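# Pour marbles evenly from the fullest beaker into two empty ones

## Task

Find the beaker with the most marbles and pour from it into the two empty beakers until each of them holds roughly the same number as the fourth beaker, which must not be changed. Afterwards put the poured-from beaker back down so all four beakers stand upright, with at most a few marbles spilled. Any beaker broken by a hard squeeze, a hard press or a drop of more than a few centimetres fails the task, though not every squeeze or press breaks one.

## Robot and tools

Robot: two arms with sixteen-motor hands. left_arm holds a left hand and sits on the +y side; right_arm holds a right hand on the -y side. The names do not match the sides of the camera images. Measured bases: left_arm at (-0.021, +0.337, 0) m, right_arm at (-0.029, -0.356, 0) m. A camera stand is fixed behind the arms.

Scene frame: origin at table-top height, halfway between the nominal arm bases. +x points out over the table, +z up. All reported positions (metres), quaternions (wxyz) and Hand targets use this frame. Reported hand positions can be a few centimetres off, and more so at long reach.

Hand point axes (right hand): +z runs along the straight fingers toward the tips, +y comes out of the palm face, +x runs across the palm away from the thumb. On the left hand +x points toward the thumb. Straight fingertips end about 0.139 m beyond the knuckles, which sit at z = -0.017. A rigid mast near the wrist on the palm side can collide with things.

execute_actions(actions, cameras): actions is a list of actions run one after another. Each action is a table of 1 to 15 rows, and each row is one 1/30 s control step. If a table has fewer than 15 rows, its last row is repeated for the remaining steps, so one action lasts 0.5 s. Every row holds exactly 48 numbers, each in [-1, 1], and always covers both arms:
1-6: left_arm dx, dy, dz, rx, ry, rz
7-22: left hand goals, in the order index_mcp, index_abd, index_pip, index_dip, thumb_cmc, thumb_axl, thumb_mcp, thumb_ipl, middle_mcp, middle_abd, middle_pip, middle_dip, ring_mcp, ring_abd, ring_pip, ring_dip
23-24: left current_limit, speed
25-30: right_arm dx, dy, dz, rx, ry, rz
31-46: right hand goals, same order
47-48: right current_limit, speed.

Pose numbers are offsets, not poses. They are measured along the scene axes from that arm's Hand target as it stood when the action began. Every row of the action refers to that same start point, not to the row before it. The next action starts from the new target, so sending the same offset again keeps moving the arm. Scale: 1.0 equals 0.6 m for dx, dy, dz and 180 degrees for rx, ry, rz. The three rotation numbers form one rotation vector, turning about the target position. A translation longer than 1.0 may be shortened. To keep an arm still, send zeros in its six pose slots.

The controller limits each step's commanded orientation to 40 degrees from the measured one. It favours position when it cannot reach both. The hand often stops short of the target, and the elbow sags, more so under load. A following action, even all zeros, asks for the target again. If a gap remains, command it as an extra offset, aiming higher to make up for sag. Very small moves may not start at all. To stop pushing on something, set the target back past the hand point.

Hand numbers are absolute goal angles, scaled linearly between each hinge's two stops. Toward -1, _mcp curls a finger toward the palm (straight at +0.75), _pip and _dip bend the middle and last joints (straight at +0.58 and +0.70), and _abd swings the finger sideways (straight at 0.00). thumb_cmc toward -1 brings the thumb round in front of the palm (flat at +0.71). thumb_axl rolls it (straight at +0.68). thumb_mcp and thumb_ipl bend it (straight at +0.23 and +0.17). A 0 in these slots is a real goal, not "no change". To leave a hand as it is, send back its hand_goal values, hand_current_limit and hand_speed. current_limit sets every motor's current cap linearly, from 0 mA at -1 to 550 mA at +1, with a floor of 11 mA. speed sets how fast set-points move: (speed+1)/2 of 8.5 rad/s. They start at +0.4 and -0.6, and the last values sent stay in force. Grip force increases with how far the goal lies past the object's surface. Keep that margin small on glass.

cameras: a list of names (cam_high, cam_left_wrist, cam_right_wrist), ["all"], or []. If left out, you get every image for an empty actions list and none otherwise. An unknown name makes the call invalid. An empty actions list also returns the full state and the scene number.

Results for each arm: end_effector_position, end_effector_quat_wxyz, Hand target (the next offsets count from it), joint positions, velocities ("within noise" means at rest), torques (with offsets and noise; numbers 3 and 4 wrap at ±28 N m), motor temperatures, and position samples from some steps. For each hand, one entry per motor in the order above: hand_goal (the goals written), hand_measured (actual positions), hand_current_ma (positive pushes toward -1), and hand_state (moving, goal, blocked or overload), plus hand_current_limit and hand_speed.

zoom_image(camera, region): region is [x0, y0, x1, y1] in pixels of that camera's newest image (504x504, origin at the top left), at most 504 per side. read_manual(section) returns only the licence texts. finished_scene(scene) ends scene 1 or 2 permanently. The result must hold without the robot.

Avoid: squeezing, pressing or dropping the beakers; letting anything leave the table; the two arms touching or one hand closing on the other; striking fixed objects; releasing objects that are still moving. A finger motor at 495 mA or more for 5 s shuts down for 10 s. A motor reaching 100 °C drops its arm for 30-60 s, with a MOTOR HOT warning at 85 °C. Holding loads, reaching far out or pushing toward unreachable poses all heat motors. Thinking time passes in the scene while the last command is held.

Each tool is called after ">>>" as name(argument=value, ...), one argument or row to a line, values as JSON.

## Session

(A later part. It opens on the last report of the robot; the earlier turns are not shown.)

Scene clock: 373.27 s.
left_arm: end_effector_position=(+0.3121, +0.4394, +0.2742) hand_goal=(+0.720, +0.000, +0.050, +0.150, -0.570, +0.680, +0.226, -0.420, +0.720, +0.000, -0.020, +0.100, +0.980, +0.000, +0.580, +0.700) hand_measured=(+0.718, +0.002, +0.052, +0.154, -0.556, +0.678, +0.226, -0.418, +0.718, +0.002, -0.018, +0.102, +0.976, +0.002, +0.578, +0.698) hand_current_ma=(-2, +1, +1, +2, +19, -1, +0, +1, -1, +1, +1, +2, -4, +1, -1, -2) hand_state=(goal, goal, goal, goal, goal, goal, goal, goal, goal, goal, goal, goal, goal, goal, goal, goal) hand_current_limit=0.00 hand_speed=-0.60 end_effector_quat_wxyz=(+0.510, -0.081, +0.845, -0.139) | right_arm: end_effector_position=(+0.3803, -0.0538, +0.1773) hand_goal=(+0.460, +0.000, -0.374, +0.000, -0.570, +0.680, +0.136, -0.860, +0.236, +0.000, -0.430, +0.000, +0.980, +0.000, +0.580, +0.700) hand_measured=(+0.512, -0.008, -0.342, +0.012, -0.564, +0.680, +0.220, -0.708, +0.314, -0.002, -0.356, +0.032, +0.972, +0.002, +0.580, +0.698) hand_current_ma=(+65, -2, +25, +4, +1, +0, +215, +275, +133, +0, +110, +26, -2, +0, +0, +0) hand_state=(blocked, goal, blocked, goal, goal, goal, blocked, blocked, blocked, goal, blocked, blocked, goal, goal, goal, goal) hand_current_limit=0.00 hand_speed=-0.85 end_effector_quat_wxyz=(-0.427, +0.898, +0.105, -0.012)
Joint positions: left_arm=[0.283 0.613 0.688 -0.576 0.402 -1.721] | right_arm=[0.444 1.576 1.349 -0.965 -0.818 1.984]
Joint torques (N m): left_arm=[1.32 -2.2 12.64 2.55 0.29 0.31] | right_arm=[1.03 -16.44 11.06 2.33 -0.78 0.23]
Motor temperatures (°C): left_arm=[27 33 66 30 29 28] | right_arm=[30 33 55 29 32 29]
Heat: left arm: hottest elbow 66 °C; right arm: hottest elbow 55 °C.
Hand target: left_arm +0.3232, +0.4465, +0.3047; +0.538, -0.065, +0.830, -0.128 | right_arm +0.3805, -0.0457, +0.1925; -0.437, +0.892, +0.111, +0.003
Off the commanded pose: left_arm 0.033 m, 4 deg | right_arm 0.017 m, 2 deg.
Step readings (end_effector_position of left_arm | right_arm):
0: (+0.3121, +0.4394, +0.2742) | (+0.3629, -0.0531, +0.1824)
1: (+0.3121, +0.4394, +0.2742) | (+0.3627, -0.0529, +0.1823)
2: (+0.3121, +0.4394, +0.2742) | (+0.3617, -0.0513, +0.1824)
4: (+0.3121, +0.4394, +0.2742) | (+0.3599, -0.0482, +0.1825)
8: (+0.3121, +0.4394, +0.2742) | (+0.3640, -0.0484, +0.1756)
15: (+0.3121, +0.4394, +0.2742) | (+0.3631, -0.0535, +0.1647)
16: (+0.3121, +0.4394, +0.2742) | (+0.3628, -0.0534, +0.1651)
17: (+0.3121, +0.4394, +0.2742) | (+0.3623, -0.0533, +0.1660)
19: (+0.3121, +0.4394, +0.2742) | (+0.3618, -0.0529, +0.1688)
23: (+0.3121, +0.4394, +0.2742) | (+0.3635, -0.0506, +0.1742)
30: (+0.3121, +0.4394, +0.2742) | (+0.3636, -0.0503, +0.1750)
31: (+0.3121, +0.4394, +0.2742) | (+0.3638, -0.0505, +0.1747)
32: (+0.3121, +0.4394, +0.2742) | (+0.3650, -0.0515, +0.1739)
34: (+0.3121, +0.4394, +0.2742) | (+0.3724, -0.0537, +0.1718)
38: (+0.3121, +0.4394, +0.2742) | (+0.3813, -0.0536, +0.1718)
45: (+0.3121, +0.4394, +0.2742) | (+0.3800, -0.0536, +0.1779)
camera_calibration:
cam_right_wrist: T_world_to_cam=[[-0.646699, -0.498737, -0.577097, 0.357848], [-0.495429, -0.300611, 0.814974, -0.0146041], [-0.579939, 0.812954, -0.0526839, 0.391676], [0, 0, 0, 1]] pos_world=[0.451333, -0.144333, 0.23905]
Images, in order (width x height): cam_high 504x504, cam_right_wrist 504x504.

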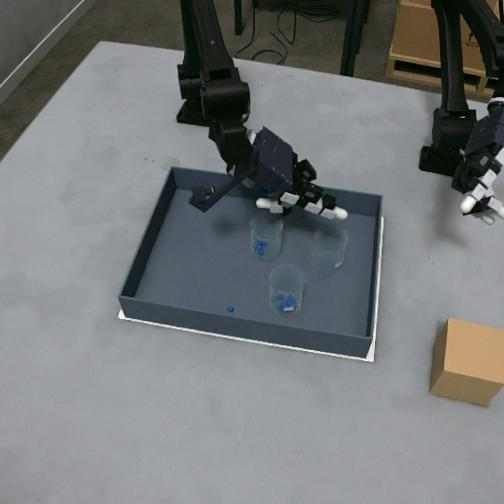

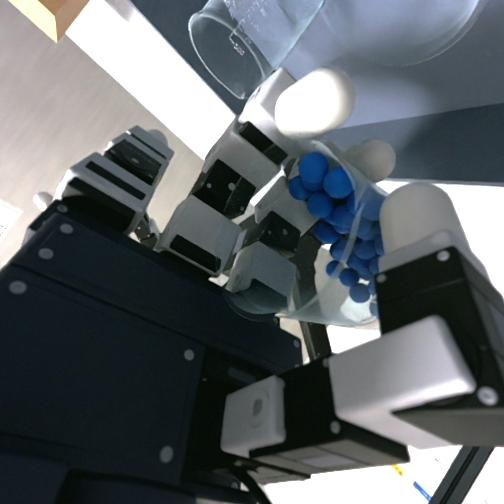

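>>> execute_actions(
  actions=[
    [[0,0,0,0,0,0,0.72,0,0.05,0.15,-0.571,0.68,0.225,-0.42,0.72,0,-0.02,0.1,0.98,0,0.58,0.7,0,-0.6,-0.018,0,0.004,0.00387,0.04428,0,0.46,0,-0.375,0,-0.571,0.68,0.135,-0.86,0.235,0,-0.43,0,0.98,0,0.58,0.7,0,-0.85]],
    [[0,0,0,0,0,0,0.72,0,0.05,0.15,-0.571,0.68,0.225,-0.42,0.72,0,-0.02,0.1,0.98,0,0.58,0.7,0,-0.6,0,0,0,0.00097,0.01107,0,0.46,0,-0.375,0,-0.571,0.68,0.135,-0.86,0.235,0,-0.43,0,0.98,0,0.58,0.7,0,-0.85]],
    [[0,0,0,0,0,0,0.72,0,0.05,0.15,-0.571,0.68,0.225,-0.42,0.72,0,-0.02,0.1,0.98,0,0.58,0.7,0,-0.6,-0.01,0,0,-0.00484,-0.0553,0,0.46,0,-0.375,0,-0.571,0.68,0.135,-0.86,0.235,0,-0.43,0,0.98,0,0.58,0.7,0,-0.85]],
  ],
  cameras=["cam_high","cam_right_wrist"],
)

>>> zoom_image(
  camera="cam_high",
  region=[220, 160, 320, 260],
)

>>> zoom_image(
  camera="cam_right_wrist",
  region=[200, 0, 504, 304],
)

Scene clock: 399.47 s.
left_arm: end_effector_position=(+0.3121, +0.4394, +0.2742) hand_goal=(+0.720, +0.000, +0.050, +0.150, -0.570, +0.680, +0.226, -0.420, +0.720, +0.000, -0.020, +0.100, +0.980, +0.000, +0.580, +0.700) hand_measured=(+0.718, +0.002, +0.052, +0.154, -0.556, +0.678, +0.226, -0.418, +0.718, +0.002, -0.018, +0.102, +0.976, +0.002, +0.578, +0.698) hand_current_ma=(-2, +1, +1, +2, +19, -1, +0, +1, -1, +1, +1, +2, -4, +1, -1, -2) hand_state=(goal, goal, goal, goal, goal, goal, goal, goal, goal, goal, goal, goal, goal, goal, goal, goal) hand_current_limit=0.00 hand_speed=-0.60 end_effector_quat_wxyz=(+0.510, -0.081, +0.845, -0.139) | right_arm: end_effector_position=(+0.3648, -0.0546, +0.1819) hand_goal=(+0.460, +0.000, -0.374, +0.000, -0.570, +0.680, +0.136, -0.860, +0.236, +0.000, -0.430, +0.000, +0.980, +0.000, +0.580, +0.700) hand_measured=(+0.512, -0.008, -0.342, +0.012, -0.564, +0.680, +0.220, -0.708, +0.314, -0.002, -0.356, +0.032, +0.972, +0.002, +0.580, +0.698) hand_current_ma=(+65, -2, +25, +4, +1, +0, +215, +275, +133, +0, +110, +26, -3, +0, +0, +0) hand_state=(blocked, goal, blocked, goal, goal, goal, blocked, blocked, blocked, goal, blocked, blocked, goal, goal, goal, goal) hand_current_limit=0.00 hand_speed=-0.85 end_effector_quat_wxyz=(-0.428, +0.897, +0.110, -0.008)
Joint positions: left_arm=[0.283 0.613 0.688 -0.576 0.402 -1.721] | right_arm=[0.458 1.53 1.307 -0.95 -0.812 1.993]
Joint torques (N m): left_arm=[1.38 -2.2 12.64 2.54 0.29 0.3] | right_arm=[1.03 -15.15 11.14 2.4 -0.79 0.35]
Motor temperatures (°C): left_arm=[27 33 67 30 29 28] | right_arm=[30 34 55 29 32 29]
Heat: left arm: hottest elbow 67 °C; right arm: hottest elbow 55 °C.
Hand target: left_arm +0.3232, +0.4465, +0.3047; +0.538, -0.065, +0.830, -0.128 | right_arm +0.3637, -0.0457, +0.1949; -0.437, +0.892, +0.111, +0.003
Off the commanded pose: left_arm 0.033 m, 4 deg | right_arm 0.016 m, 2 deg.
Step readings (end_effector_position of left_arm | right_arm):
0: (+0.3121, +0.4394, +0.2742) | (+0.3803, -0.0538, +0.1773)
1: (+0.3121, +0.4394, +0.2742) | (+0.3801, -0.0536, +0.1774)
2: (+0.3121, +0.4394, +0.2742) | (+0.3796, -0.0530, +0.1777)
4: (+0.3121, +0.4394, +0.2742) | (+0.3744, -0.0510, +0.1792)
8: (+0.3121, +0.4394, +0.2742) | (+0.3637, -0.0518, +0.1801)
15: (+0.3121, +0.4394, +0.2742) | (+0.3594, -0.0528, +0.1797)
16: (+0.3121, +0.4394, +0.2742) | (+0.3593, -0.0526, +0.1797)
17: (+0.3121, +0.4394, +0.2742) | (+0.3583, -0.0525, +0.1793)
19: (+0.3121, +0.4394, +0.2742) | (+0.3561, -0.0523, +0.1789)
23: (+0.3121, +0.4394, +0.2742) | (+0.3542, -0.0522, +0.1755)
30: (+0.3121, +0.4394, +0.2742) | (+0.3533, -0.0525, +0.1729)
31: (+0.3121, +0.4394, +0.2742) | (+0.3533, -0.0525, +0.1729)
32: (+0.3121, +0.4394, +0.2742) | (+0.3544, -0.0536, +0.1723)
34: (+0.3121, +0.4394, +0.2742) | (+0.3618, -0.0556, +0.1706)
38: (+0.3121, +0.4394, +0.2742) | (+0.3676, -0.0566, +0.1727)
45: (+0.3121, +0.4394, +0.2742) | (+0.3654, -0.0543, +0.1834)
camera_calibration:
cam_right_wrist: T_world_to_cam=[[-0.636213, -0.501108, -0.58662, 0.347937], [-0.503695, -0.306162, 0.80781, -0.0222471], [-0.5844, 0.809417, -0.0576211, 0.385954], [0, 0, 0, 1]] pos_world=[0.435709, -0.144855, 0.244318]
Images, in order (width x height): cam_high 504x504, cam_right_wrist 504x504.

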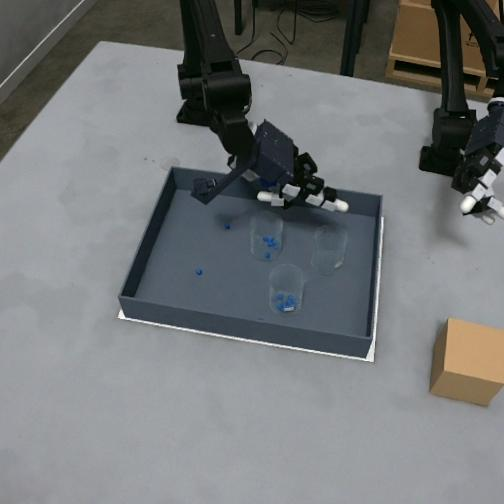

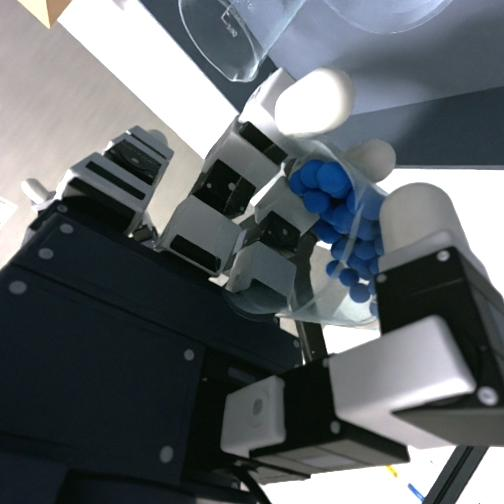

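Scaled by 5.040 from the camera's 504x504 image, which has a finer 720x720 frame.

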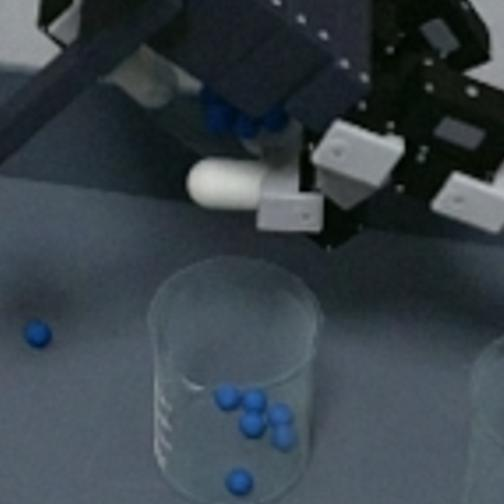

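Scaled by 1.658 from the camera's 504x504 image, which has a finer 720x720 frame.

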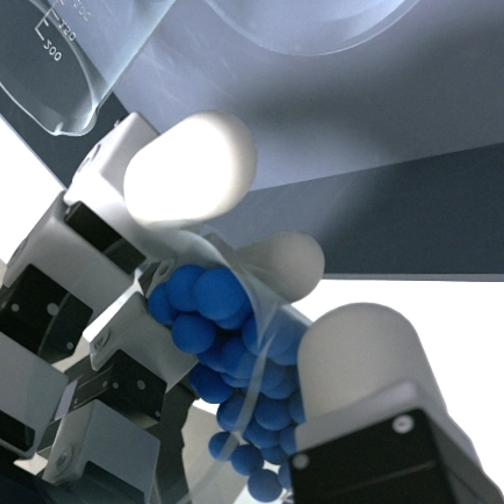

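>>> zoom_image(
  camera="cam_high",
  region=[236, 166, 296, 226],
)

>>> zoom_image(
  camera="cam_high",
  region=[110, 160, 290, 340],
)

Scaled by 8.400 from the camera's 504x504 image, which has a finer 720x720 frame.

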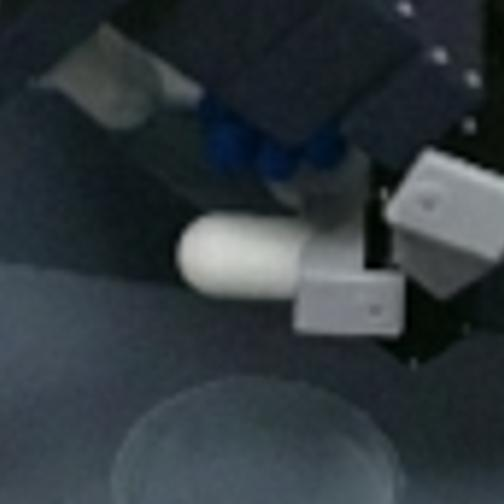

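Scaled by 2.800 from the camera's 504x504 image, which has a finer 720x720 frame.

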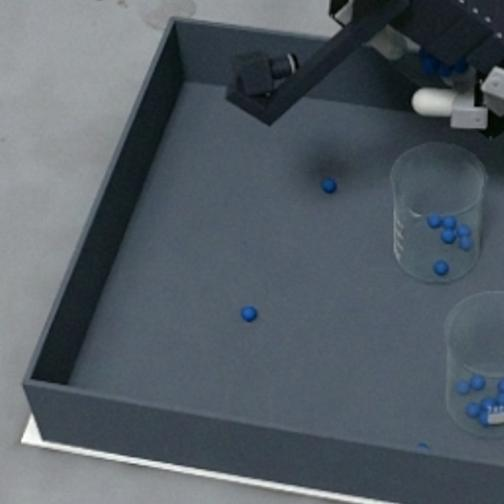

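>>> execute_actions(
  actions=[
    [[0,0,0,0,0,0,0.72,0,0.05,0.15,-0.571,0.68,0.225,-0.42,0.72,0,-0.02,0.1,0.98,0,0.58,0.7,0,-0.6,0.028,0.002,-0.012,0.00436,0.0498,0,0.46,0,-0.375,0,-0.571,0.68,0.135,-0.86,0.235,0,-0.43,0,0.98,0,0.58,0.7,0,-0.85]],
    [[0,0,0,0,0,0,0.72,0,0.05,0.15,-0.571,0.68,0.225,-0.42,0.72,0,-0.02,0.1,0.98,0,0.58,0.7,0,-0.6,0,0,0,0.00077,0.00885,0,0.46,0,-0.375,0,-0.571,0.68,0.135,-0.86,0.235,0,-0.43,0,0.98,0,0.58,0.7,0,-0.85]],
    [[0,0,0,0,0,0,0.72,0,0.05,0.15,-0.571,0.68,0.225,-0.42,0.72,0,-0.02,0.1,0.98,0,0.58,0.7,0,-0.6,-0.03,0,0.005,-0.00513,-0.05865,0,0.46,0,-0.375,0,-0.571,0.68,0.135,-0.86,0.235,0,-0.43,0,0.98,0,0.58,0.7,0,-0.85]],
  ],
  cameras=["cam_high","cam_right_wrist"],
)

>>> zoom_image(
  camera="cam_high",
  region=[110, 160, 290, 340],
)

>>> zoom_image(
  camera="cam_high",
  region=[240, 200, 300, 260],
)

>>> zoom_image(
  camera="cam_right_wrist",
  region=[200, 0, 504, 304],
)

Scene clock: 443.20 s.
left_arm: end_effector_position=(+0.3121, +0.4394, +0.2742) hand_goal=(+0.720, +0.000, +0.050, +0.150, -0.570, +0.680, +0.226, -0.420, +0.720, +0.000, -0.020, +0.100, +0.980, +0.000, +0.580, +0.700) hand_measured=(+0.718, +0.002, +0.052, +0.154, -0.556, +0.678, +0.226, -0.418, +0.718, +0.002, -0.018, +0.102, +0.976, +0.002, +0.578, +0.698) hand_current_ma=(-2, +1, +1, +2, +19, -1, +0, +1, -1, +1, +1, +2, -4, +1, -1, -2) hand_state=(goal, goal, goal, goal, goal, goal, goal, goal, goal, goal, goal, goal, goal, goal, goal, goal) hand_current_limit=0.00 hand_speed=-0.60 end_effector_quat_wxyz=(+0.510, -0.081, +0.845, -0.139) | right_arm: end_effector_position=(+0.3633, -0.0531, +0.1783) hand_goal=(+0.460, +0.000, -0.374, +0.000, -0.570, +0.680, +0.136, -0.860, +0.236, +0.000, -0.430, +0.000, +0.980, +0.000, +0.580, +0.700) hand_measured=(+0.512, -0.008, -0.342, +0.012, -0.564, +0.680, +0.220, -0.708, +0.314, -0.002, -0.356, +0.032, +0.972, +0.002, +0.580, +0.698) hand_current_ma=(+65, -2, +25, +4, +1, +0, +215, +275, +133, +0, +110, +26, -3, +0, +0, +0) hand_state=(blocked, goal, blocked, goal, goal, goal, blocked, blocked, blocked, goal, blocked, blocked, goal, goal, goal, goal) hand_current_limit=0.00 hand_speed=-0.85 end_effector_quat_wxyz=(-0.428, +0.897, +0.111, -0.007)
Joint positions: left_arm=[0.283 0.613 0.688 -0.576 0.402 -1.721] | right_arm=[0.462 1.529 1.296 -0.934 -0.811 1.998]
Joint torques (N m): left_arm=[1.32 -2.2 12.63 2.54 0.29 0.31] | right_arm=[1.08 -15.38 11.18 2.39 -0.77 0.35]
Motor temperatures (°C): left_arm=[27 33 67 30 29 28] | right_arm=[30 33 51 29 32 29]
Heat: left arm: hottest elbow 67 °C; right arm: hottest elbow 51 °C.
Hand target: left_arm +0.3232, +0.4465, +0.3047; +0.538, -0.065, +0.830, -0.128 | right_arm +0.3624, -0.0444, +0.1907; -0.437, +0.892, +0.111, +0.003
Off the commanded pose: left_arm 0.033 m, 4 deg | right_arm 0.015 m, 2 deg.
Step readings (end_effector_position of left_arm | right_arm):
0: (+0.3121, +0.4394, +0.2742) | (+0.3648, -0.0546, +0.1819)
1: (+0.3121, +0.4394, +0.2742) | (+0.3648, -0.0546, +0.1819)
2: (+0.3121, +0.4394, +0.2742) | (+0.3640, -0.0536, +0.1821)
4: (+0.3121, +0.4394, +0.2742) | (+0.3599, -0.0505, +0.1825)
8: (+0.3121, +0.4394, +0.2742) | (+0.3624, -0.0481, +0.1758)
15: (+0.3121, +0.4394, +0.2742) | (+0.3620, -0.0509, +0.1601)
16: (+0.3121, +0.4394, +0.2742) | (+0.3613, -0.0512, +0.1602)
17: (+0.3121, +0.4394, +0.2742) | (+0.3611, -0.0512, +0.1609)
19: (+0.3121, +0.4394, +0.2742) | (+0.3600, -0.0506, +0.1638)
23: (+0.3121, +0.4394, +0.2742) | (+0.3621, -0.0488, +0.1699)
30: (+0.3121, +0.4394, +0.2742) | (+0.3630, -0.0491, +0.1716)
31: (+0.3121, +0.4394, +0.2742) | (+0.3630, -0.0491, +0.1714)
32: (+0.3121, +0.4394, +0.2742) | (+0.3642, -0.0501, +0.1706)
34: (+0.3121, +0.4394, +0.2742) | (+0.3700, -0.0525, +0.1672)
38: (+0.3121, +0.4394, +0.2742) | (+0.3667, -0.0560, +0.1666)
45: (+0.3121, +0.4394, +0.2742) | (+0.3636, -0.0531, +0.1794)
camera_calibration:
cam_right_wrist: T_world_to_cam=[[-0.634921, -0.501202, -0.587938, 0.345361], [-0.50474, -0.307045, 0.806822, -0.0190702], [-0.584904, 0.809024, -0.058027, 0.383917], [0, 0, 0, 1]] pos_world=[0.434206, -0.143358, 0.240715]
Images, in order (width x height): cam_high 504x504, cam_right_wrist 504x504.

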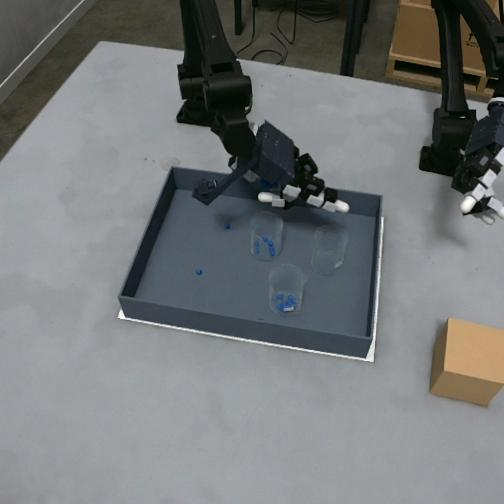

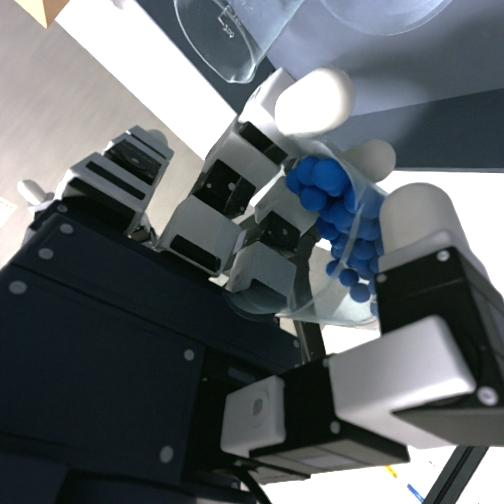

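Scaled by 2.800 from the camera's 504x504 image, which has a finer 720x720 frame.

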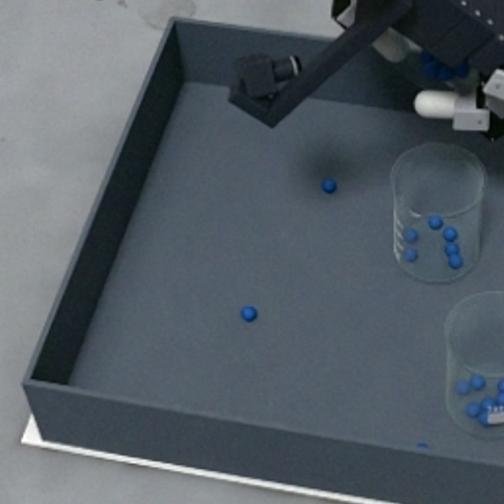

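Scaled by 8.400 from the camera's 504x504 image, which has a finer 720x720 frame.

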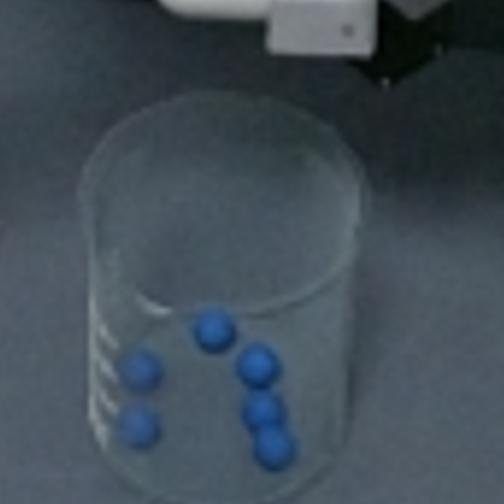

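Scaled by 1.658 from the camera's 504x504 image, which has a finer 720x720 frame.

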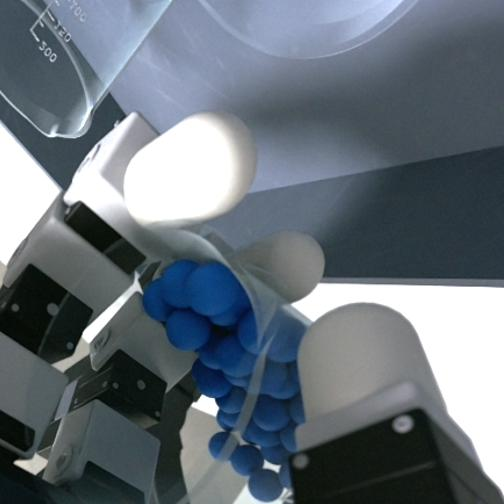

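>>> execute_actions(
  actions=[
    [[0,0,0,0,0,0,0.72,0,0.05,0.15,-0.571,0.68,0.225,-0.42,0.72,0,-0.02,0.1,0.98,0,0.58,0.7,0,-0.6,0.028,0.002,-0.002,0.00484,0.0553,0,0.46,0,-0.375,0,-0.571,0.68,0.135,-0.86,0.235,0,-0.43,0,0.98,0,0.58,0.7,0,-0.85]],
    [[0,0,0,0,0,0,0.72,0,0.05,0.15,-0.571,0.68,0.225,-0.42,0.72,0,-0.02,0.1,0.98,0,0.58,0.7,0,-0.6,0,0,0,0.00097,0.01107,0,0.46,0,-0.375,0,-0.571,0.68,0.135,-0.86,0.235,0,-0.43,0,0.98,0,0.58,0.7,0,-0.85]],
    [[0,0,0,0,0,0,0.72,0,0.05,0.15,-0.571,0.68,0.225,-0.42,0.72,0,-0.02,0.1,0.98,0,0.58,0.7,0,-0.6,-0.03,0,0.002,-0.00581,-0.06637,0,0.46,0,-0.375,0,-0.571,0.68,0.135,-0.86,0.235,0,-0.43,0,0.98,0,0.58,0.7,0,-0.85]],
  ],
  cameras=["cam_high","cam_right_wrist"],
)

>>> zoom_image(
  camera="cam_high",
  region=[110, 160, 290, 340],
)

>>> zoom_image(
  camera="cam_high",
  region=[240, 200, 300, 260],
)

>>> zoom_image(
  camera="cam_right_wrist",
  region=[200, 0, 504, 304],
)

Scene clock: 463.40 s.
left_arm: end_effector_position=(+0.3121, +0.4394, +0.2742) hand_goal=(+0.720, +0.000, +0.050, +0.150, -0.570, +0.680, +0.226, -0.420, +0.720, +0.000, -0.020, +0.100, +0.980, +0.000, +0.580, +0.700) hand_measured=(+0.718, +0.002, +0.052, +0.154, -0.556, +0.678, +0.226, -0.418, +0.718, +0.002, -0.018, +0.102, +0.976, +0.002, +0.578, +0.698) hand_current_ma=(-2, +1, +1, +2, +19, -1, +0, +1, -1, +1, +1, +2, -4, +1, -1, -2) hand_state=(goal, goal, goal, goal, goal, goal, goal, goal, goal, goal, goal, goal, goal, goal, goal, goal) hand_current_limit=0.00 hand_speed=-0.60 end_effector_quat_wxyz=(+0.510, -0.081, +0.845, -0.139) | right_arm: end_effector_position=(+0.3616, -0.0518, +0.1785) hand_goal=(+0.460, +0.000, -0.374, +0.000, -0.570, +0.680, +0.136, -0.860, +0.236, +0.000, -0.430, +0.000, +0.980, +0.000, +0.580, +0.700) hand_measured=(+0.512, -0.008, -0.342, +0.012, -0.564, +0.680, +0.220, -0.708, +0.314, -0.002, -0.356, +0.032, +0.972, +0.002, +0.580, +0.698) hand_current_ma=(+65, -2, +25, +4, +1, +0, +215, +275, +133, +0, +110, +26, -3, +0, +0, +0) hand_state=(blocked, goal, blocked, goal, goal, goal, blocked, blocked, blocked, goal, blocked, blocked, goal, goal, goal, goal) hand_current_limit=0.00 hand_speed=-0.85 end_effector_quat_wxyz=(-0.428, +0.897, +0.110, -0.008)
Joint positions: left_arm=[0.283 0.613 0.688 -0.576 0.402 -1.721] | right_arm=[0.467 1.527 1.294 -0.931 -0.809 2.004]
Joint velocities: left_arm=[-0.005 -0.005 -0.017 0.027 0.037 -0.154] | right_arm=[within noise]
Joint torques (N m): left_arm=[1.32 -2.2 12.64 2.54 0.29 0.31] | right_arm=[0.91 -15.27 11.14 2.43 -0.78 0.32]
Motor temperatures (°C): left_arm=[27 33 68 30 29 28] | right_arm=[30 34 50 29 32 29]
Heat: left arm: hottest elbow 68 °C; right arm: hottest elbow 50 °C.
Hand target: left_arm +0.3232, +0.4465, +0.3047; +0.538, -0.065, +0.830, -0.128 | right_arm +0.3613, -0.0433, +0.1908; -0.437, +0.892, +0.111, +0.003
Off the commanded pose: left_arm 0.033 m, 4 deg | right_arm 0.015 m, 2 deg.
Step readings (end_effector_position of left_arm | right_arm):
0: (+0.3121, +0.4394, +0.2742) | (+0.3633, -0.0531, +0.1783)
1: (+0.3121, +0.4394, +0.2742) | (+0.3632, -0.0529, +0.1784)
2: (+0.3121, +0.4394, +0.2742) | (+0.3622, -0.0522, +0.1784)
4: (+0.3121, +0.4394, +0.2742) | (+0.3577, -0.0497, +0.1796)
8: (+0.3121, +0.4394, +0.2742) | (+0.3603, -0.0460, +0.1759)
15: (+0.3121, +0.4394, +0.2742) | (+0.3613, -0.0499, +0.1633)
16: (+0.3121, +0.4394, +0.2742) | (+0.3608, -0.0504, +0.1629)
17: (+0.3121, +0.4394, +0.2742) | (+0.3597, -0.0503, +0.1637)
19: (+0.3121, +0.4394, +0.2742) | (+0.3591, -0.0494, +0.1666)
23: (+0.3121, +0.4394, +0.2742) | (+0.3607, -0.0474, +0.1725)
30: (+0.3121, +0.4394, +0.2742) | (+0.3617, -0.0479, +0.1738)
31: (+0.3121, +0.4394, +0.2742) | (+0.3619, -0.0481, +0.1735)
32: (+0.3121, +0.4394, +0.2742) | (+0.3632, -0.0491, +0.1724)
34: (+0.3121, +0.4394, +0.2742) | (+0.3692, -0.0511, +0.1682)
38: (+0.3121, +0.4394, +0.2742) | (+0.3653, -0.0559, +0.1667)
45: (+0.3121, +0.4394, +0.2742) | (+0.3617, -0.0515, +0.1802)
camera_calibration:
cam_right_wrist: T_world_to_cam=[[-0.635847, -0.501283, -0.586868, 0.345235], [-0.503764, -0.306524, 0.807629, -0.0202037], [-0.584739, 0.809172, -0.057626, 0.381654], [0, 0, 0, 1]] pos_world=[0.432507, -0.141957, 0.240918]
Images, in order (width x height): cam_high 504x504, cam_right_wrist 504x504.

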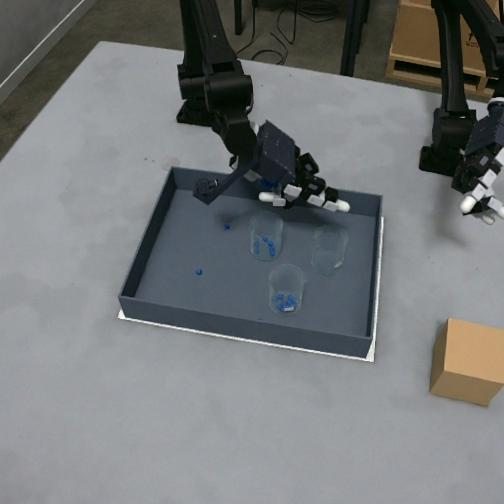

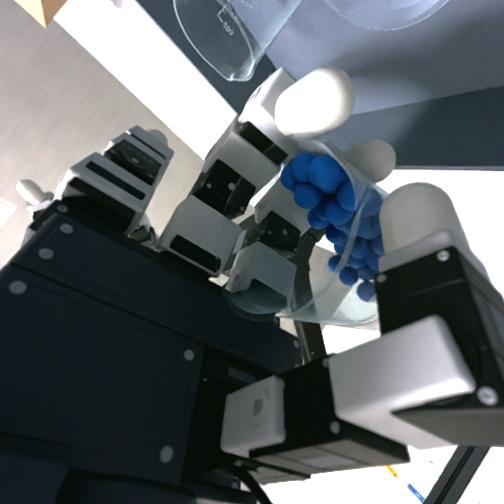

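Scaled by 2.800 from the camera's 504x504 image, which has a finer 720x720 frame.

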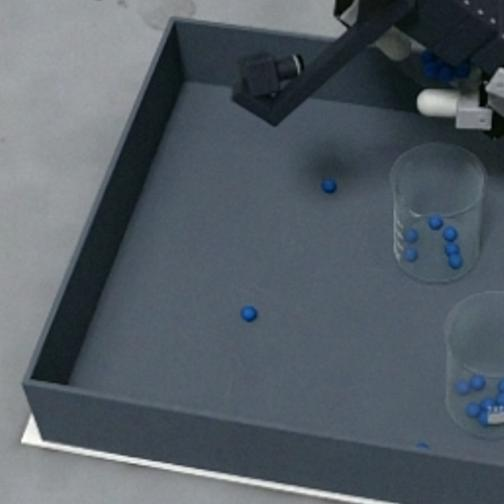

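Scaled by 8.400 from the camera's 504x504 image, which has a finer 720x720 frame.

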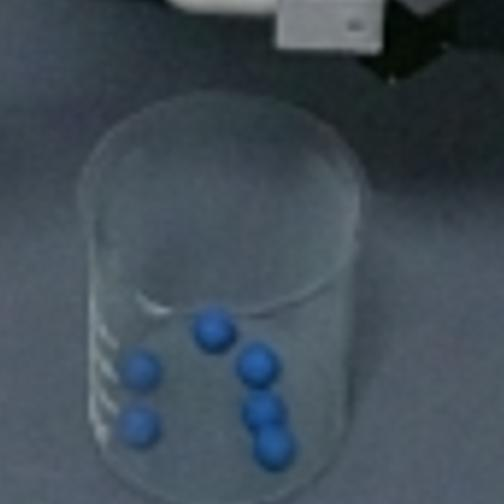

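Scaled by 1.658 from the camera's 504x504 image, which has a finer 720x720 frame.

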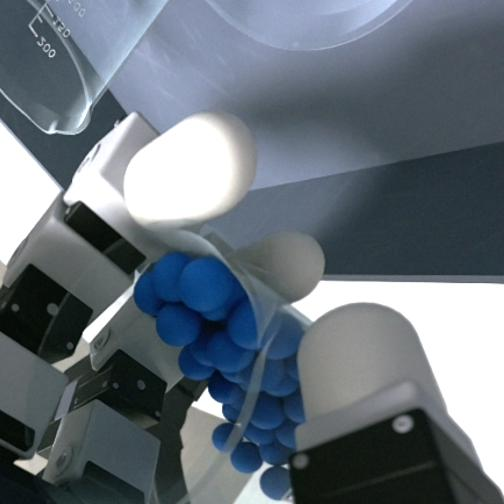

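>>> execute_actions(
  actions=[
    [[0,0,0,0,0,0,0.72,0,0.05,0.15,-0.571,0.68,0.225,-0.42,0.72,0,-0.02,0.1,0.98,0,0.58,0.7,0,-0.6,0.03,0,-0.002,0.00532,0.0609,0,0.46,0,-0.375,0,-0.571,0.68,0.135,-0.86,0.235,0,-0.43,0,0.98,0,0.58,0.7,0,-0.85]],
    [[0,0,0,0,0,0,0.72,0,0.05,0.15,-0.571,0.68,0.225,-0.42,0.72,0,-0.02,0.1,0.98,0,0.58,0.7,0,-0.6,0,0,0,0.00097,0.01107,0,0.46,0,-0.375,0,-0.571,0.68,0.135,-0.86,0.235,0,-0.43,0,0.98,0,0.58,0.7,0,-0.85]],
    [[0,0,0,0,0,0,0.72,0,0.05,0.15,-0.571,0.68,0.225,-0.42,0.72,0,-0.02,0.1,0.98,0,0.58,0.7,0,-0.6,-0.03,0,0.002,-0.00629,-0.07197,0,0.46,0,-0.375,0,-0.571,0.68,0.135,-0.86,0.235,0,-0.43,0,0.98,0,0.58,0.7,0,-0.85]],
  ],
  cameras=["cam_high","cam_right_wrist"],
)

>>> zoom_image(
  camera="cam_high",
  region=[110, 160, 290, 340],
)

>>> zoom_image(
  camera="cam_high",
  region=[240, 200, 300, 260],
)

>>> zoom_image(
  camera="cam_right_wrist",
  region=[200, 0, 504, 304],
)

Scene clock: 479.67 s.
left_arm: end_effector_position=(+0.3121, +0.4394, +0.2742) hand_goal=(+0.720, +0.000, +0.050, +0.150, -0.570, +0.680, +0.226, -0.420, +0.720, +0.000, -0.020, +0.100, +0.980, +0.000, +0.580, +0.700) hand_measured=(+0.718, +0.002, +0.052, +0.154, -0.556, +0.678, +0.226, -0.418, +0.718, +0.002, -0.018, +0.102, +0.976, +0.002, +0.578, +0.698) hand_current_ma=(-2, +1, +1, +2, +19, -1, +0, +1, -1, +1, +1, +2, -4, +1, -1, -2) hand_state=(goal, goal, goal, goal, goal, goal, goal, goal, goal, goal, goal, goal, goal, goal, goal, goal) hand_current_limit=0.00 hand_speed=-0.60 end_effector_quat_wxyz=(+0.510, -0.081, +0.845, -0.139) | right_arm: end_effector_position=(+0.3608, -0.0515, +0.1789) hand_goal=(+0.460, +0.000, -0.374, +0.000, -0.570, +0.680, +0.136, -0.860, +0.236, +0.000, -0.430, +0.000, +0.980, +0.000, +0.580, +0.700) hand_measured=(+0.512, -0.008, -0.342, +0.012, -0.564, +0.680, +0.220, -0.708, +0.314, -0.002, -0.356, +0.032, +0.972, +0.002, +0.580, +0.698) hand_current_ma=(+64, -2, +25, +4, +1, +0, +215, +275, +133, +0, +110, +26, -3, +0, +0, +0) hand_state=(blocked, goal, blocked, goal, goal, goal, blocked, blocked, blocked, goal, blocked, blocked, goal, goal, goal, goal) hand_current_limit=0.00 hand_speed=-0.85 end_effector_quat_wxyz=(-0.428, +0.897, +0.108, -0.009)
Joint positions: left_arm=[0.283 0.613 0.688 -0.576 0.402 -1.721] | right_arm=[0.467 1.526 1.294 -0.931 -0.809 2.01]
Joint torques (N m): left_arm=[1.26 -2.2 12.64 2.56 0.29 0.31] | right_arm=[0.97 -15.15 11.14 2.43 -0.79 0.28]
Motor temperatures (°C): left_arm=[27 33 68 30 29 28] | right_arm=[30 35 51 29 32 29]
Heat: left arm: hottest elbow 68 °C; right arm: hottest elbow 51 °C.
Hand target: left_arm +0.3232, +0.4465, +0.3047; +0.538, -0.065, +0.830, -0.128 | right_arm +0.3612, -0.0433, +0.1906; -0.437, +0.892, +0.111, +0.003
Off the commanded pose: left_arm 0.033 m, 4 deg | right_arm 0.014 m, 2 deg.
Step readings (end_effector_position of left_arm | right_arm):
0: (+0.3121, +0.4394, +0.2742) | (+0.3616, -0.0518, +0.1785)
1: (+0.3121, +0.4394, +0.2742) | (+0.3614, -0.0516, +0.1786)
2: (+0.3121, +0.4394, +0.2742) | (+0.3603, -0.0507, +0.1787)
4: (+0.3121, +0.4394, +0.2742) | (+0.3559, -0.0486, +0.1801)
8: (+0.3121, +0.4394, +0.2742) | (+0.3592, -0.0448, +0.1763)
15: (+0.3121, +0.4394, +0.2742) | (+0.3612, -0.0506, +0.1628)
16: (+0.3121, +0.4394, +0.2742) | (+0.3606, -0.0508, +0.1627)
17: (+0.3121, +0.4394, +0.2742) | (+0.3597, -0.0509, +0.1635)
19: (+0.3121, +0.4394, +0.2742) | (+0.3592, -0.0504, +0.1666)
23: (+0.3121, +0.4394, +0.2742) | (+0.3608, -0.0482, +0.1728)
30: (+0.3121, +0.4394, +0.2742) | (+0.3613, -0.0477, +0.1744)
31: (+0.3121, +0.4394, +0.2742) | (+0.3613, -0.0477, +0.1742)
32: (+0.3121, +0.4394, +0.2742) | (+0.3627, -0.0489, +0.1729)
34: (+0.3121, +0.4394, +0.2742) | (+0.3691, -0.0513, +0.1680)
38: (+0.3121, +0.4394, +0.2742) | (+0.3652, -0.0562, +0.1663)
45: (+0.3121, +0.4394, +0.2742) | (+0.3609, -0.0512, +0.1810)
camera_calibration:
cam_right_wrist: T_world_to_cam=[[-0.639755, -0.499463, -0.584167, 0.346036], [-0.501471, -0.304729, 0.809733, -0.021981], [-0.582444, 0.810973, -0.0555144, 0.379889], [0, 0, 0, 1]] pos_world=[0.431619, -0.141946, 0.241031]
Images, in order (width x height): cam_high 504x504, cam_right_wrist 504x504.

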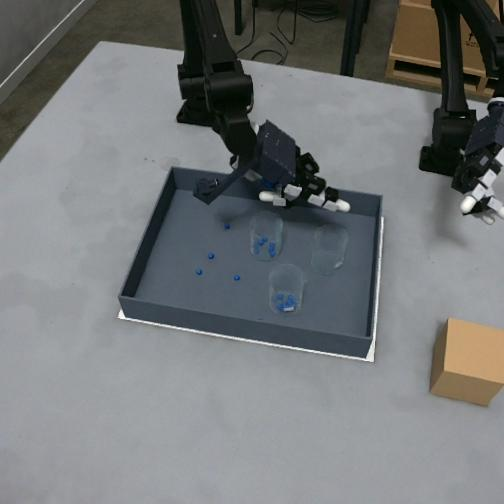

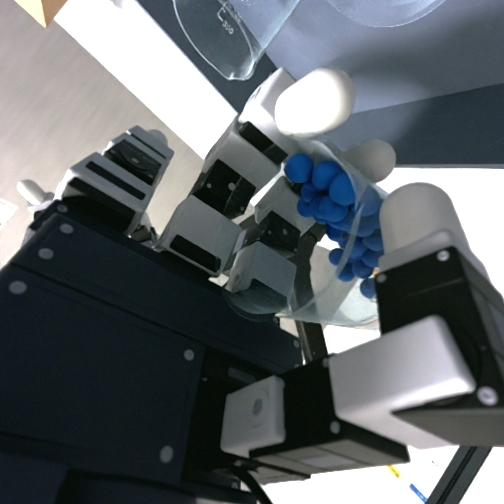

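Scaled by 2.800 from the camera's 504x504 image, which has a finer 720x720 frame.

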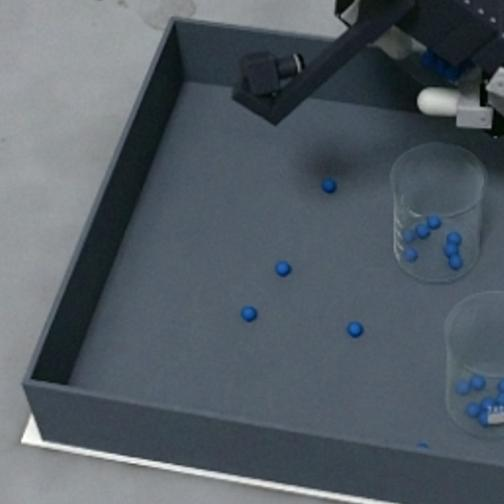

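Scaled by 8.400 from the camera's 504x504 image, which has a finer 720x720 frame.

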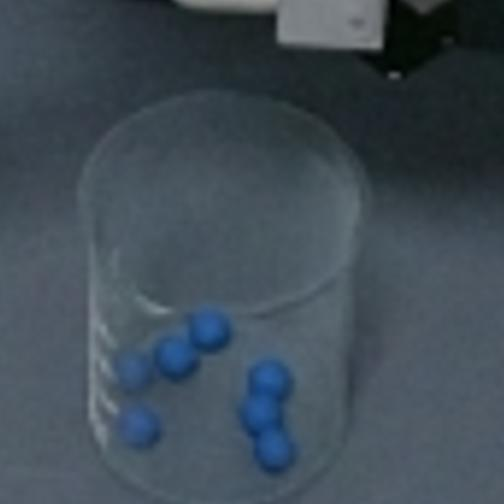

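Scaled by 1.658 from the camera's 504x504 image, which has a finer 720x720 frame.

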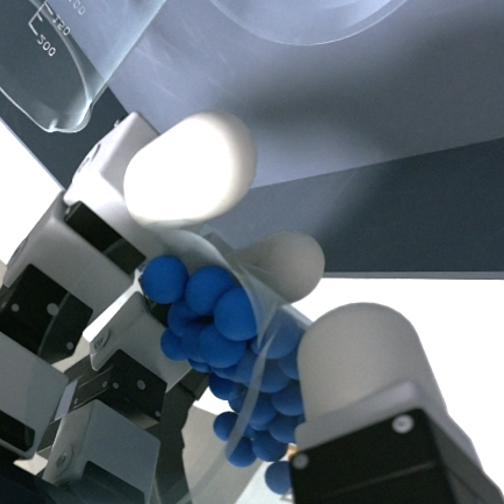

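>>> execute_actions(
  actions=[
    [[0,0,0,0,0,0,0.72,0,0.05,0.15,-0.571,0.68,0.225,-0.42,0.72,0,-0.02,0.1,0.98,0,0.58,0.7,0,-0.6,0,0,0.05,-0.00846,-0.09683,0,0.46,0,-0.375,0,-0.571,0.68,0.135,-0.86,0.235,0,-0.43,0,0.98,0,0.58,0.7,0,-0.85]],
    [[0,0,0,0,0,0,0.72,0,0.05,0.15,-0.571,0.68,0.225,-0.42,0.72,0,-0.02,0.1,0.98,0,0.58,0.7,0,-0.6,0,0,0.05,-0.00846,-0.09683,0,0.46,0,-0.375,0,-0.571,0.68,0.135,-0.86,0.235,0,-0.43,0,0.98,0,0.58,0.7,0,-0.85]],
    [[0,0,0,0,0,0,0.72,0,0.05,0.15,-0.571,0.68,0.225,-0.42,0.72,0,-0.02,0.1,0.98,0,0.58,0.7,0,-0.6,0.008,-0.002,0.05,-0.00846,-0.09683,0,0.46,0,-0.375,0,-0.571,0.68,0.135,-0.86,0.235,0,-0.43,0,0.98,0,0.58,0.7,0,-0.85]],
    [[0,0,0,0,0,0,0.72,0,0.05,0.15,-0.571,0.68,0.225,-0.42,0.72,0,-0.02,0.1,0.98,0,0.58,0.7,0,-0.6,0.008,-0.002,0.05,-0.00846,-0.09683,0,0.46,0,-0.375,0,-0.571,0.68,0.135,-0.86,0.235,0,-0.43,0,0.98,0,0.58,0.7,0,-0.85]],
  ],
  cameras=["cam_high","cam_right_wrist"],
)

>>> zoom_image(
  camera="cam_right_wrist",
  region=[400, 20, 504, 204],
)

Scene clock: 645.10 s.
left_arm: end_effector_position=(+0.3121, +0.4394, +0.2742) hand_goal=(+0.720, +0.000, +0.050, +0.150, -0.570, +0.680, +0.226, -0.420, +0.720, +0.000, -0.020, +0.100, +0.980, +0.000, +0.580, +0.700) hand_measured=(+0.718, +0.002, +0.052, +0.154, -0.556, +0.678, +0.226, -0.418, +0.718, +0.002, -0.018, +0.102, +0.976, +0.002, +0.578, +0.698) hand_current_ma=(-2, +1, +1, +2, +19, -1, +0, +1, -1, +1, +1, +2, -4, +1, -1, -2) hand_state=(goal, goal, goal, goal, goal, goal, goal, goal, goal, goal, goal, goal, goal, goal, goal, goal) hand_current_limit=0.00 hand_speed=-0.60 end_effector_quat_wxyz=(+0.510, -0.081, +0.845, -0.139) | right_arm: end_effector_position=(+0.3671, -0.0525, +0.2835) hand_goal=(+0.460, +0.000, -0.374, +0.000, -0.570, +0.680, +0.136, -0.860, +0.236, +0.000, -0.430, +0.000, +0.980, +0.000, +0.580, +0.700) hand_measured=(+0.510, -0.008, -0.342, +0.012, -0.564, +0.680, +0.220, -0.708, +0.314, -0.002, -0.356, +0.032, +0.974, +0.002, +0.580, +0.698) hand_current_ma=(+62, -2, +25, +4, +1, +0, +215, +275, +133, +0, +110, +26, -2, +0, +0, +0) hand_state=(blocked, goal, blocked, goal, goal, goal, blocked, blocked, blocked, goal, blocked, blocked, goal, goal, goal, goal) hand_current_limit=0.00 hand_speed=-0.85 end_effector_quat_wxyz=(-0.247, +0.778, +0.331, +0.473)
Joint positions: left_arm=[0.283 0.613 0.688 -0.576 0.402 -1.721] | right_arm=[0.758 1.079 0.87 -0.238 -0.082 1.611]
Joint torques (N m): left_arm=[1.26 -2.2 12.63 2.55 0.3 0.31] | right_arm=[0.62 -8.88 12.89 4.52 0.13 -0.38]
Motor temperatures (°C): left_arm=[27 32 69 30 29 28] | right_arm=[30 34 51 29 32 29]
Heat: left arm: hottest elbow 69 °C; right arm: hottest elbow 51 °C.
Hand target: left_arm +0.3232, +0.4465, +0.3047; +0.538, -0.065, +0.830, -0.128 | right_arm +0.3708, -0.0457, +0.3106; -0.250, +0.751, +0.341, +0.507
Off the commanded pose: left_arm 0.033 m, 4 deg | right_arm 0.028 m, 5 deg.
Step readings (end_effector_position of left_arm | right_arm):
0: (+0.3121, +0.4394, +0.2742) | (+0.3608, -0.0515, +0.1789)
1: (+0.3121, +0.4394, +0.2742) | (+0.3609, -0.0519, +0.1786)
2: (+0.3121, +0.4394, +0.2742) | (+0.3638, -0.0536, +0.1774)
4: (+0.3121, +0.4394, +0.2742) | (+0.3679, -0.0591, +0.1752)
8: (+0.3121, +0.4394, +0.2742) | (+0.3581, -0.0597, +0.1875)
15: (+0.3121, +0.4394, +0.2742) | (+0.3556, -0.0502, +0.2164)
16: (+0.3121, +0.4394, +0.2742) | (+0.3563, -0.0507, +0.2162)
17: (+0.3121, +0.4394, +0.2742) | (+0.3596, -0.0525, +0.2150)
19: (+0.3121, +0.4394, +0.2742) | (+0.3649, -0.0578, +0.2119)
23: (+0.3121, +0.4394, +0.2742) | (+0.3567, -0.0612, +0.2151)
30: (+0.3121, +0.4394, +0.2742) | (+0.3540, -0.0519, +0.2361)
31: (+0.3121, +0.4394, +0.2742) | (+0.3551, -0.0519, +0.2366)
32: (+0.3121, +0.4394, +0.2742) | (+0.3576, -0.0528, +0.2373)
34: (+0.3121, +0.4394, +0.2742) | (+0.3630, -0.0576, +0.2390)
38: (+0.3121, +0.4394, +0.2742) | (+0.3600, -0.0615, +0.2449)
45: (+0.3121, +0.4394, +0.2742) | (+0.3599, -0.0529, +0.2602)
46: (+0.3121, +0.4394, +0.2742) | (+0.3608, -0.0530, +0.2603)
47: (+0.3121, +0.4394, +0.2742) | (+0.3633, -0.0545, +0.2619)
49: (+0.3121, +0.4394, +0.2742) | (+0.3676, -0.0594, +0.2654)
53: (+0.3121, +0.4394, +0.2742) | (+0.3645, -0.0606, +0.2713)
60: (+0.3121, +0.4394, +0.2742) | (+0.3659, -0.0529, +0.2829)
camera_calibration:
cam_right_wrist: T_world_to_cam=[[0.25173, -0.595595, -0.762823, 0.129009], [-0.956826, -0.27151, -0.103762, 0.324106], [-0.145314, 0.756008, -0.638228, 0.39207], [0, 0, 0, 1]] pos_world=[0.334611, -0.131573, 0.382271]
Images, in order (width x height): cam_high 504x504, cam_right_wrist 504x504.

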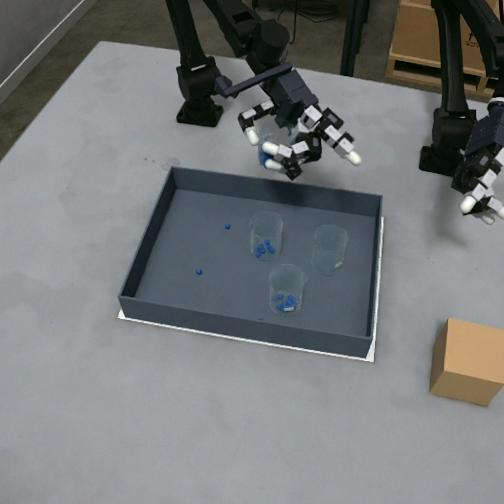

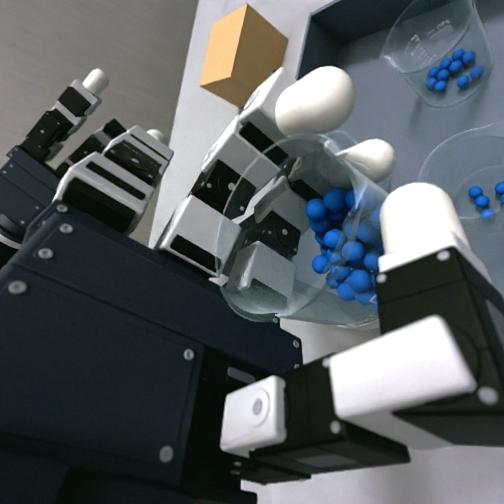

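Scaled by 2.739 from the camera's 504x504 image, which has a finer 720x720 frame.

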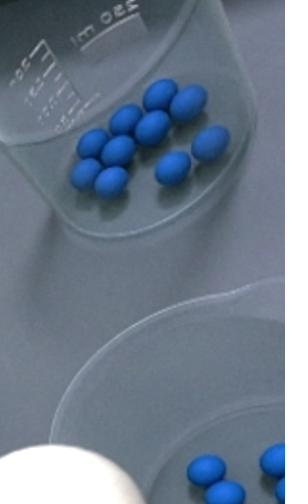

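>>> zoom_image(
  camera="cam_high",
  region=[110, 160, 400, 370],
)

>>> zoom_image(
  camera="cam_high",
  region=[240, 200, 300, 260],
)

Scaled by 1.738 from the camera's 504x504 image, which has a finer 720x720 frame.

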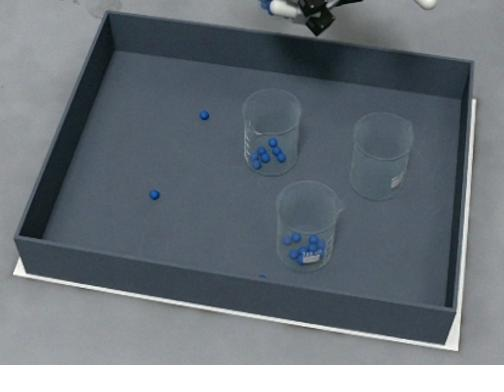

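Scaled by 8.400 from the camera's 504x504 image, which has a finer 720x720 frame.

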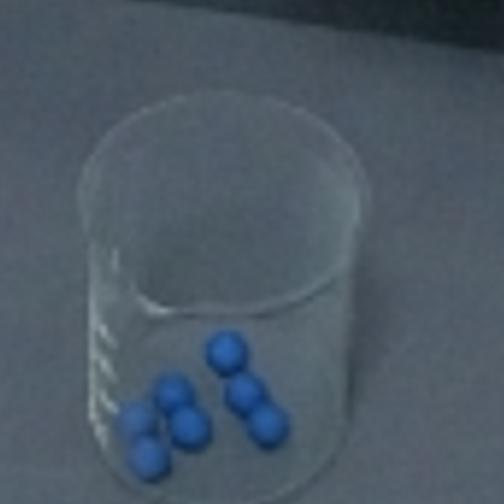

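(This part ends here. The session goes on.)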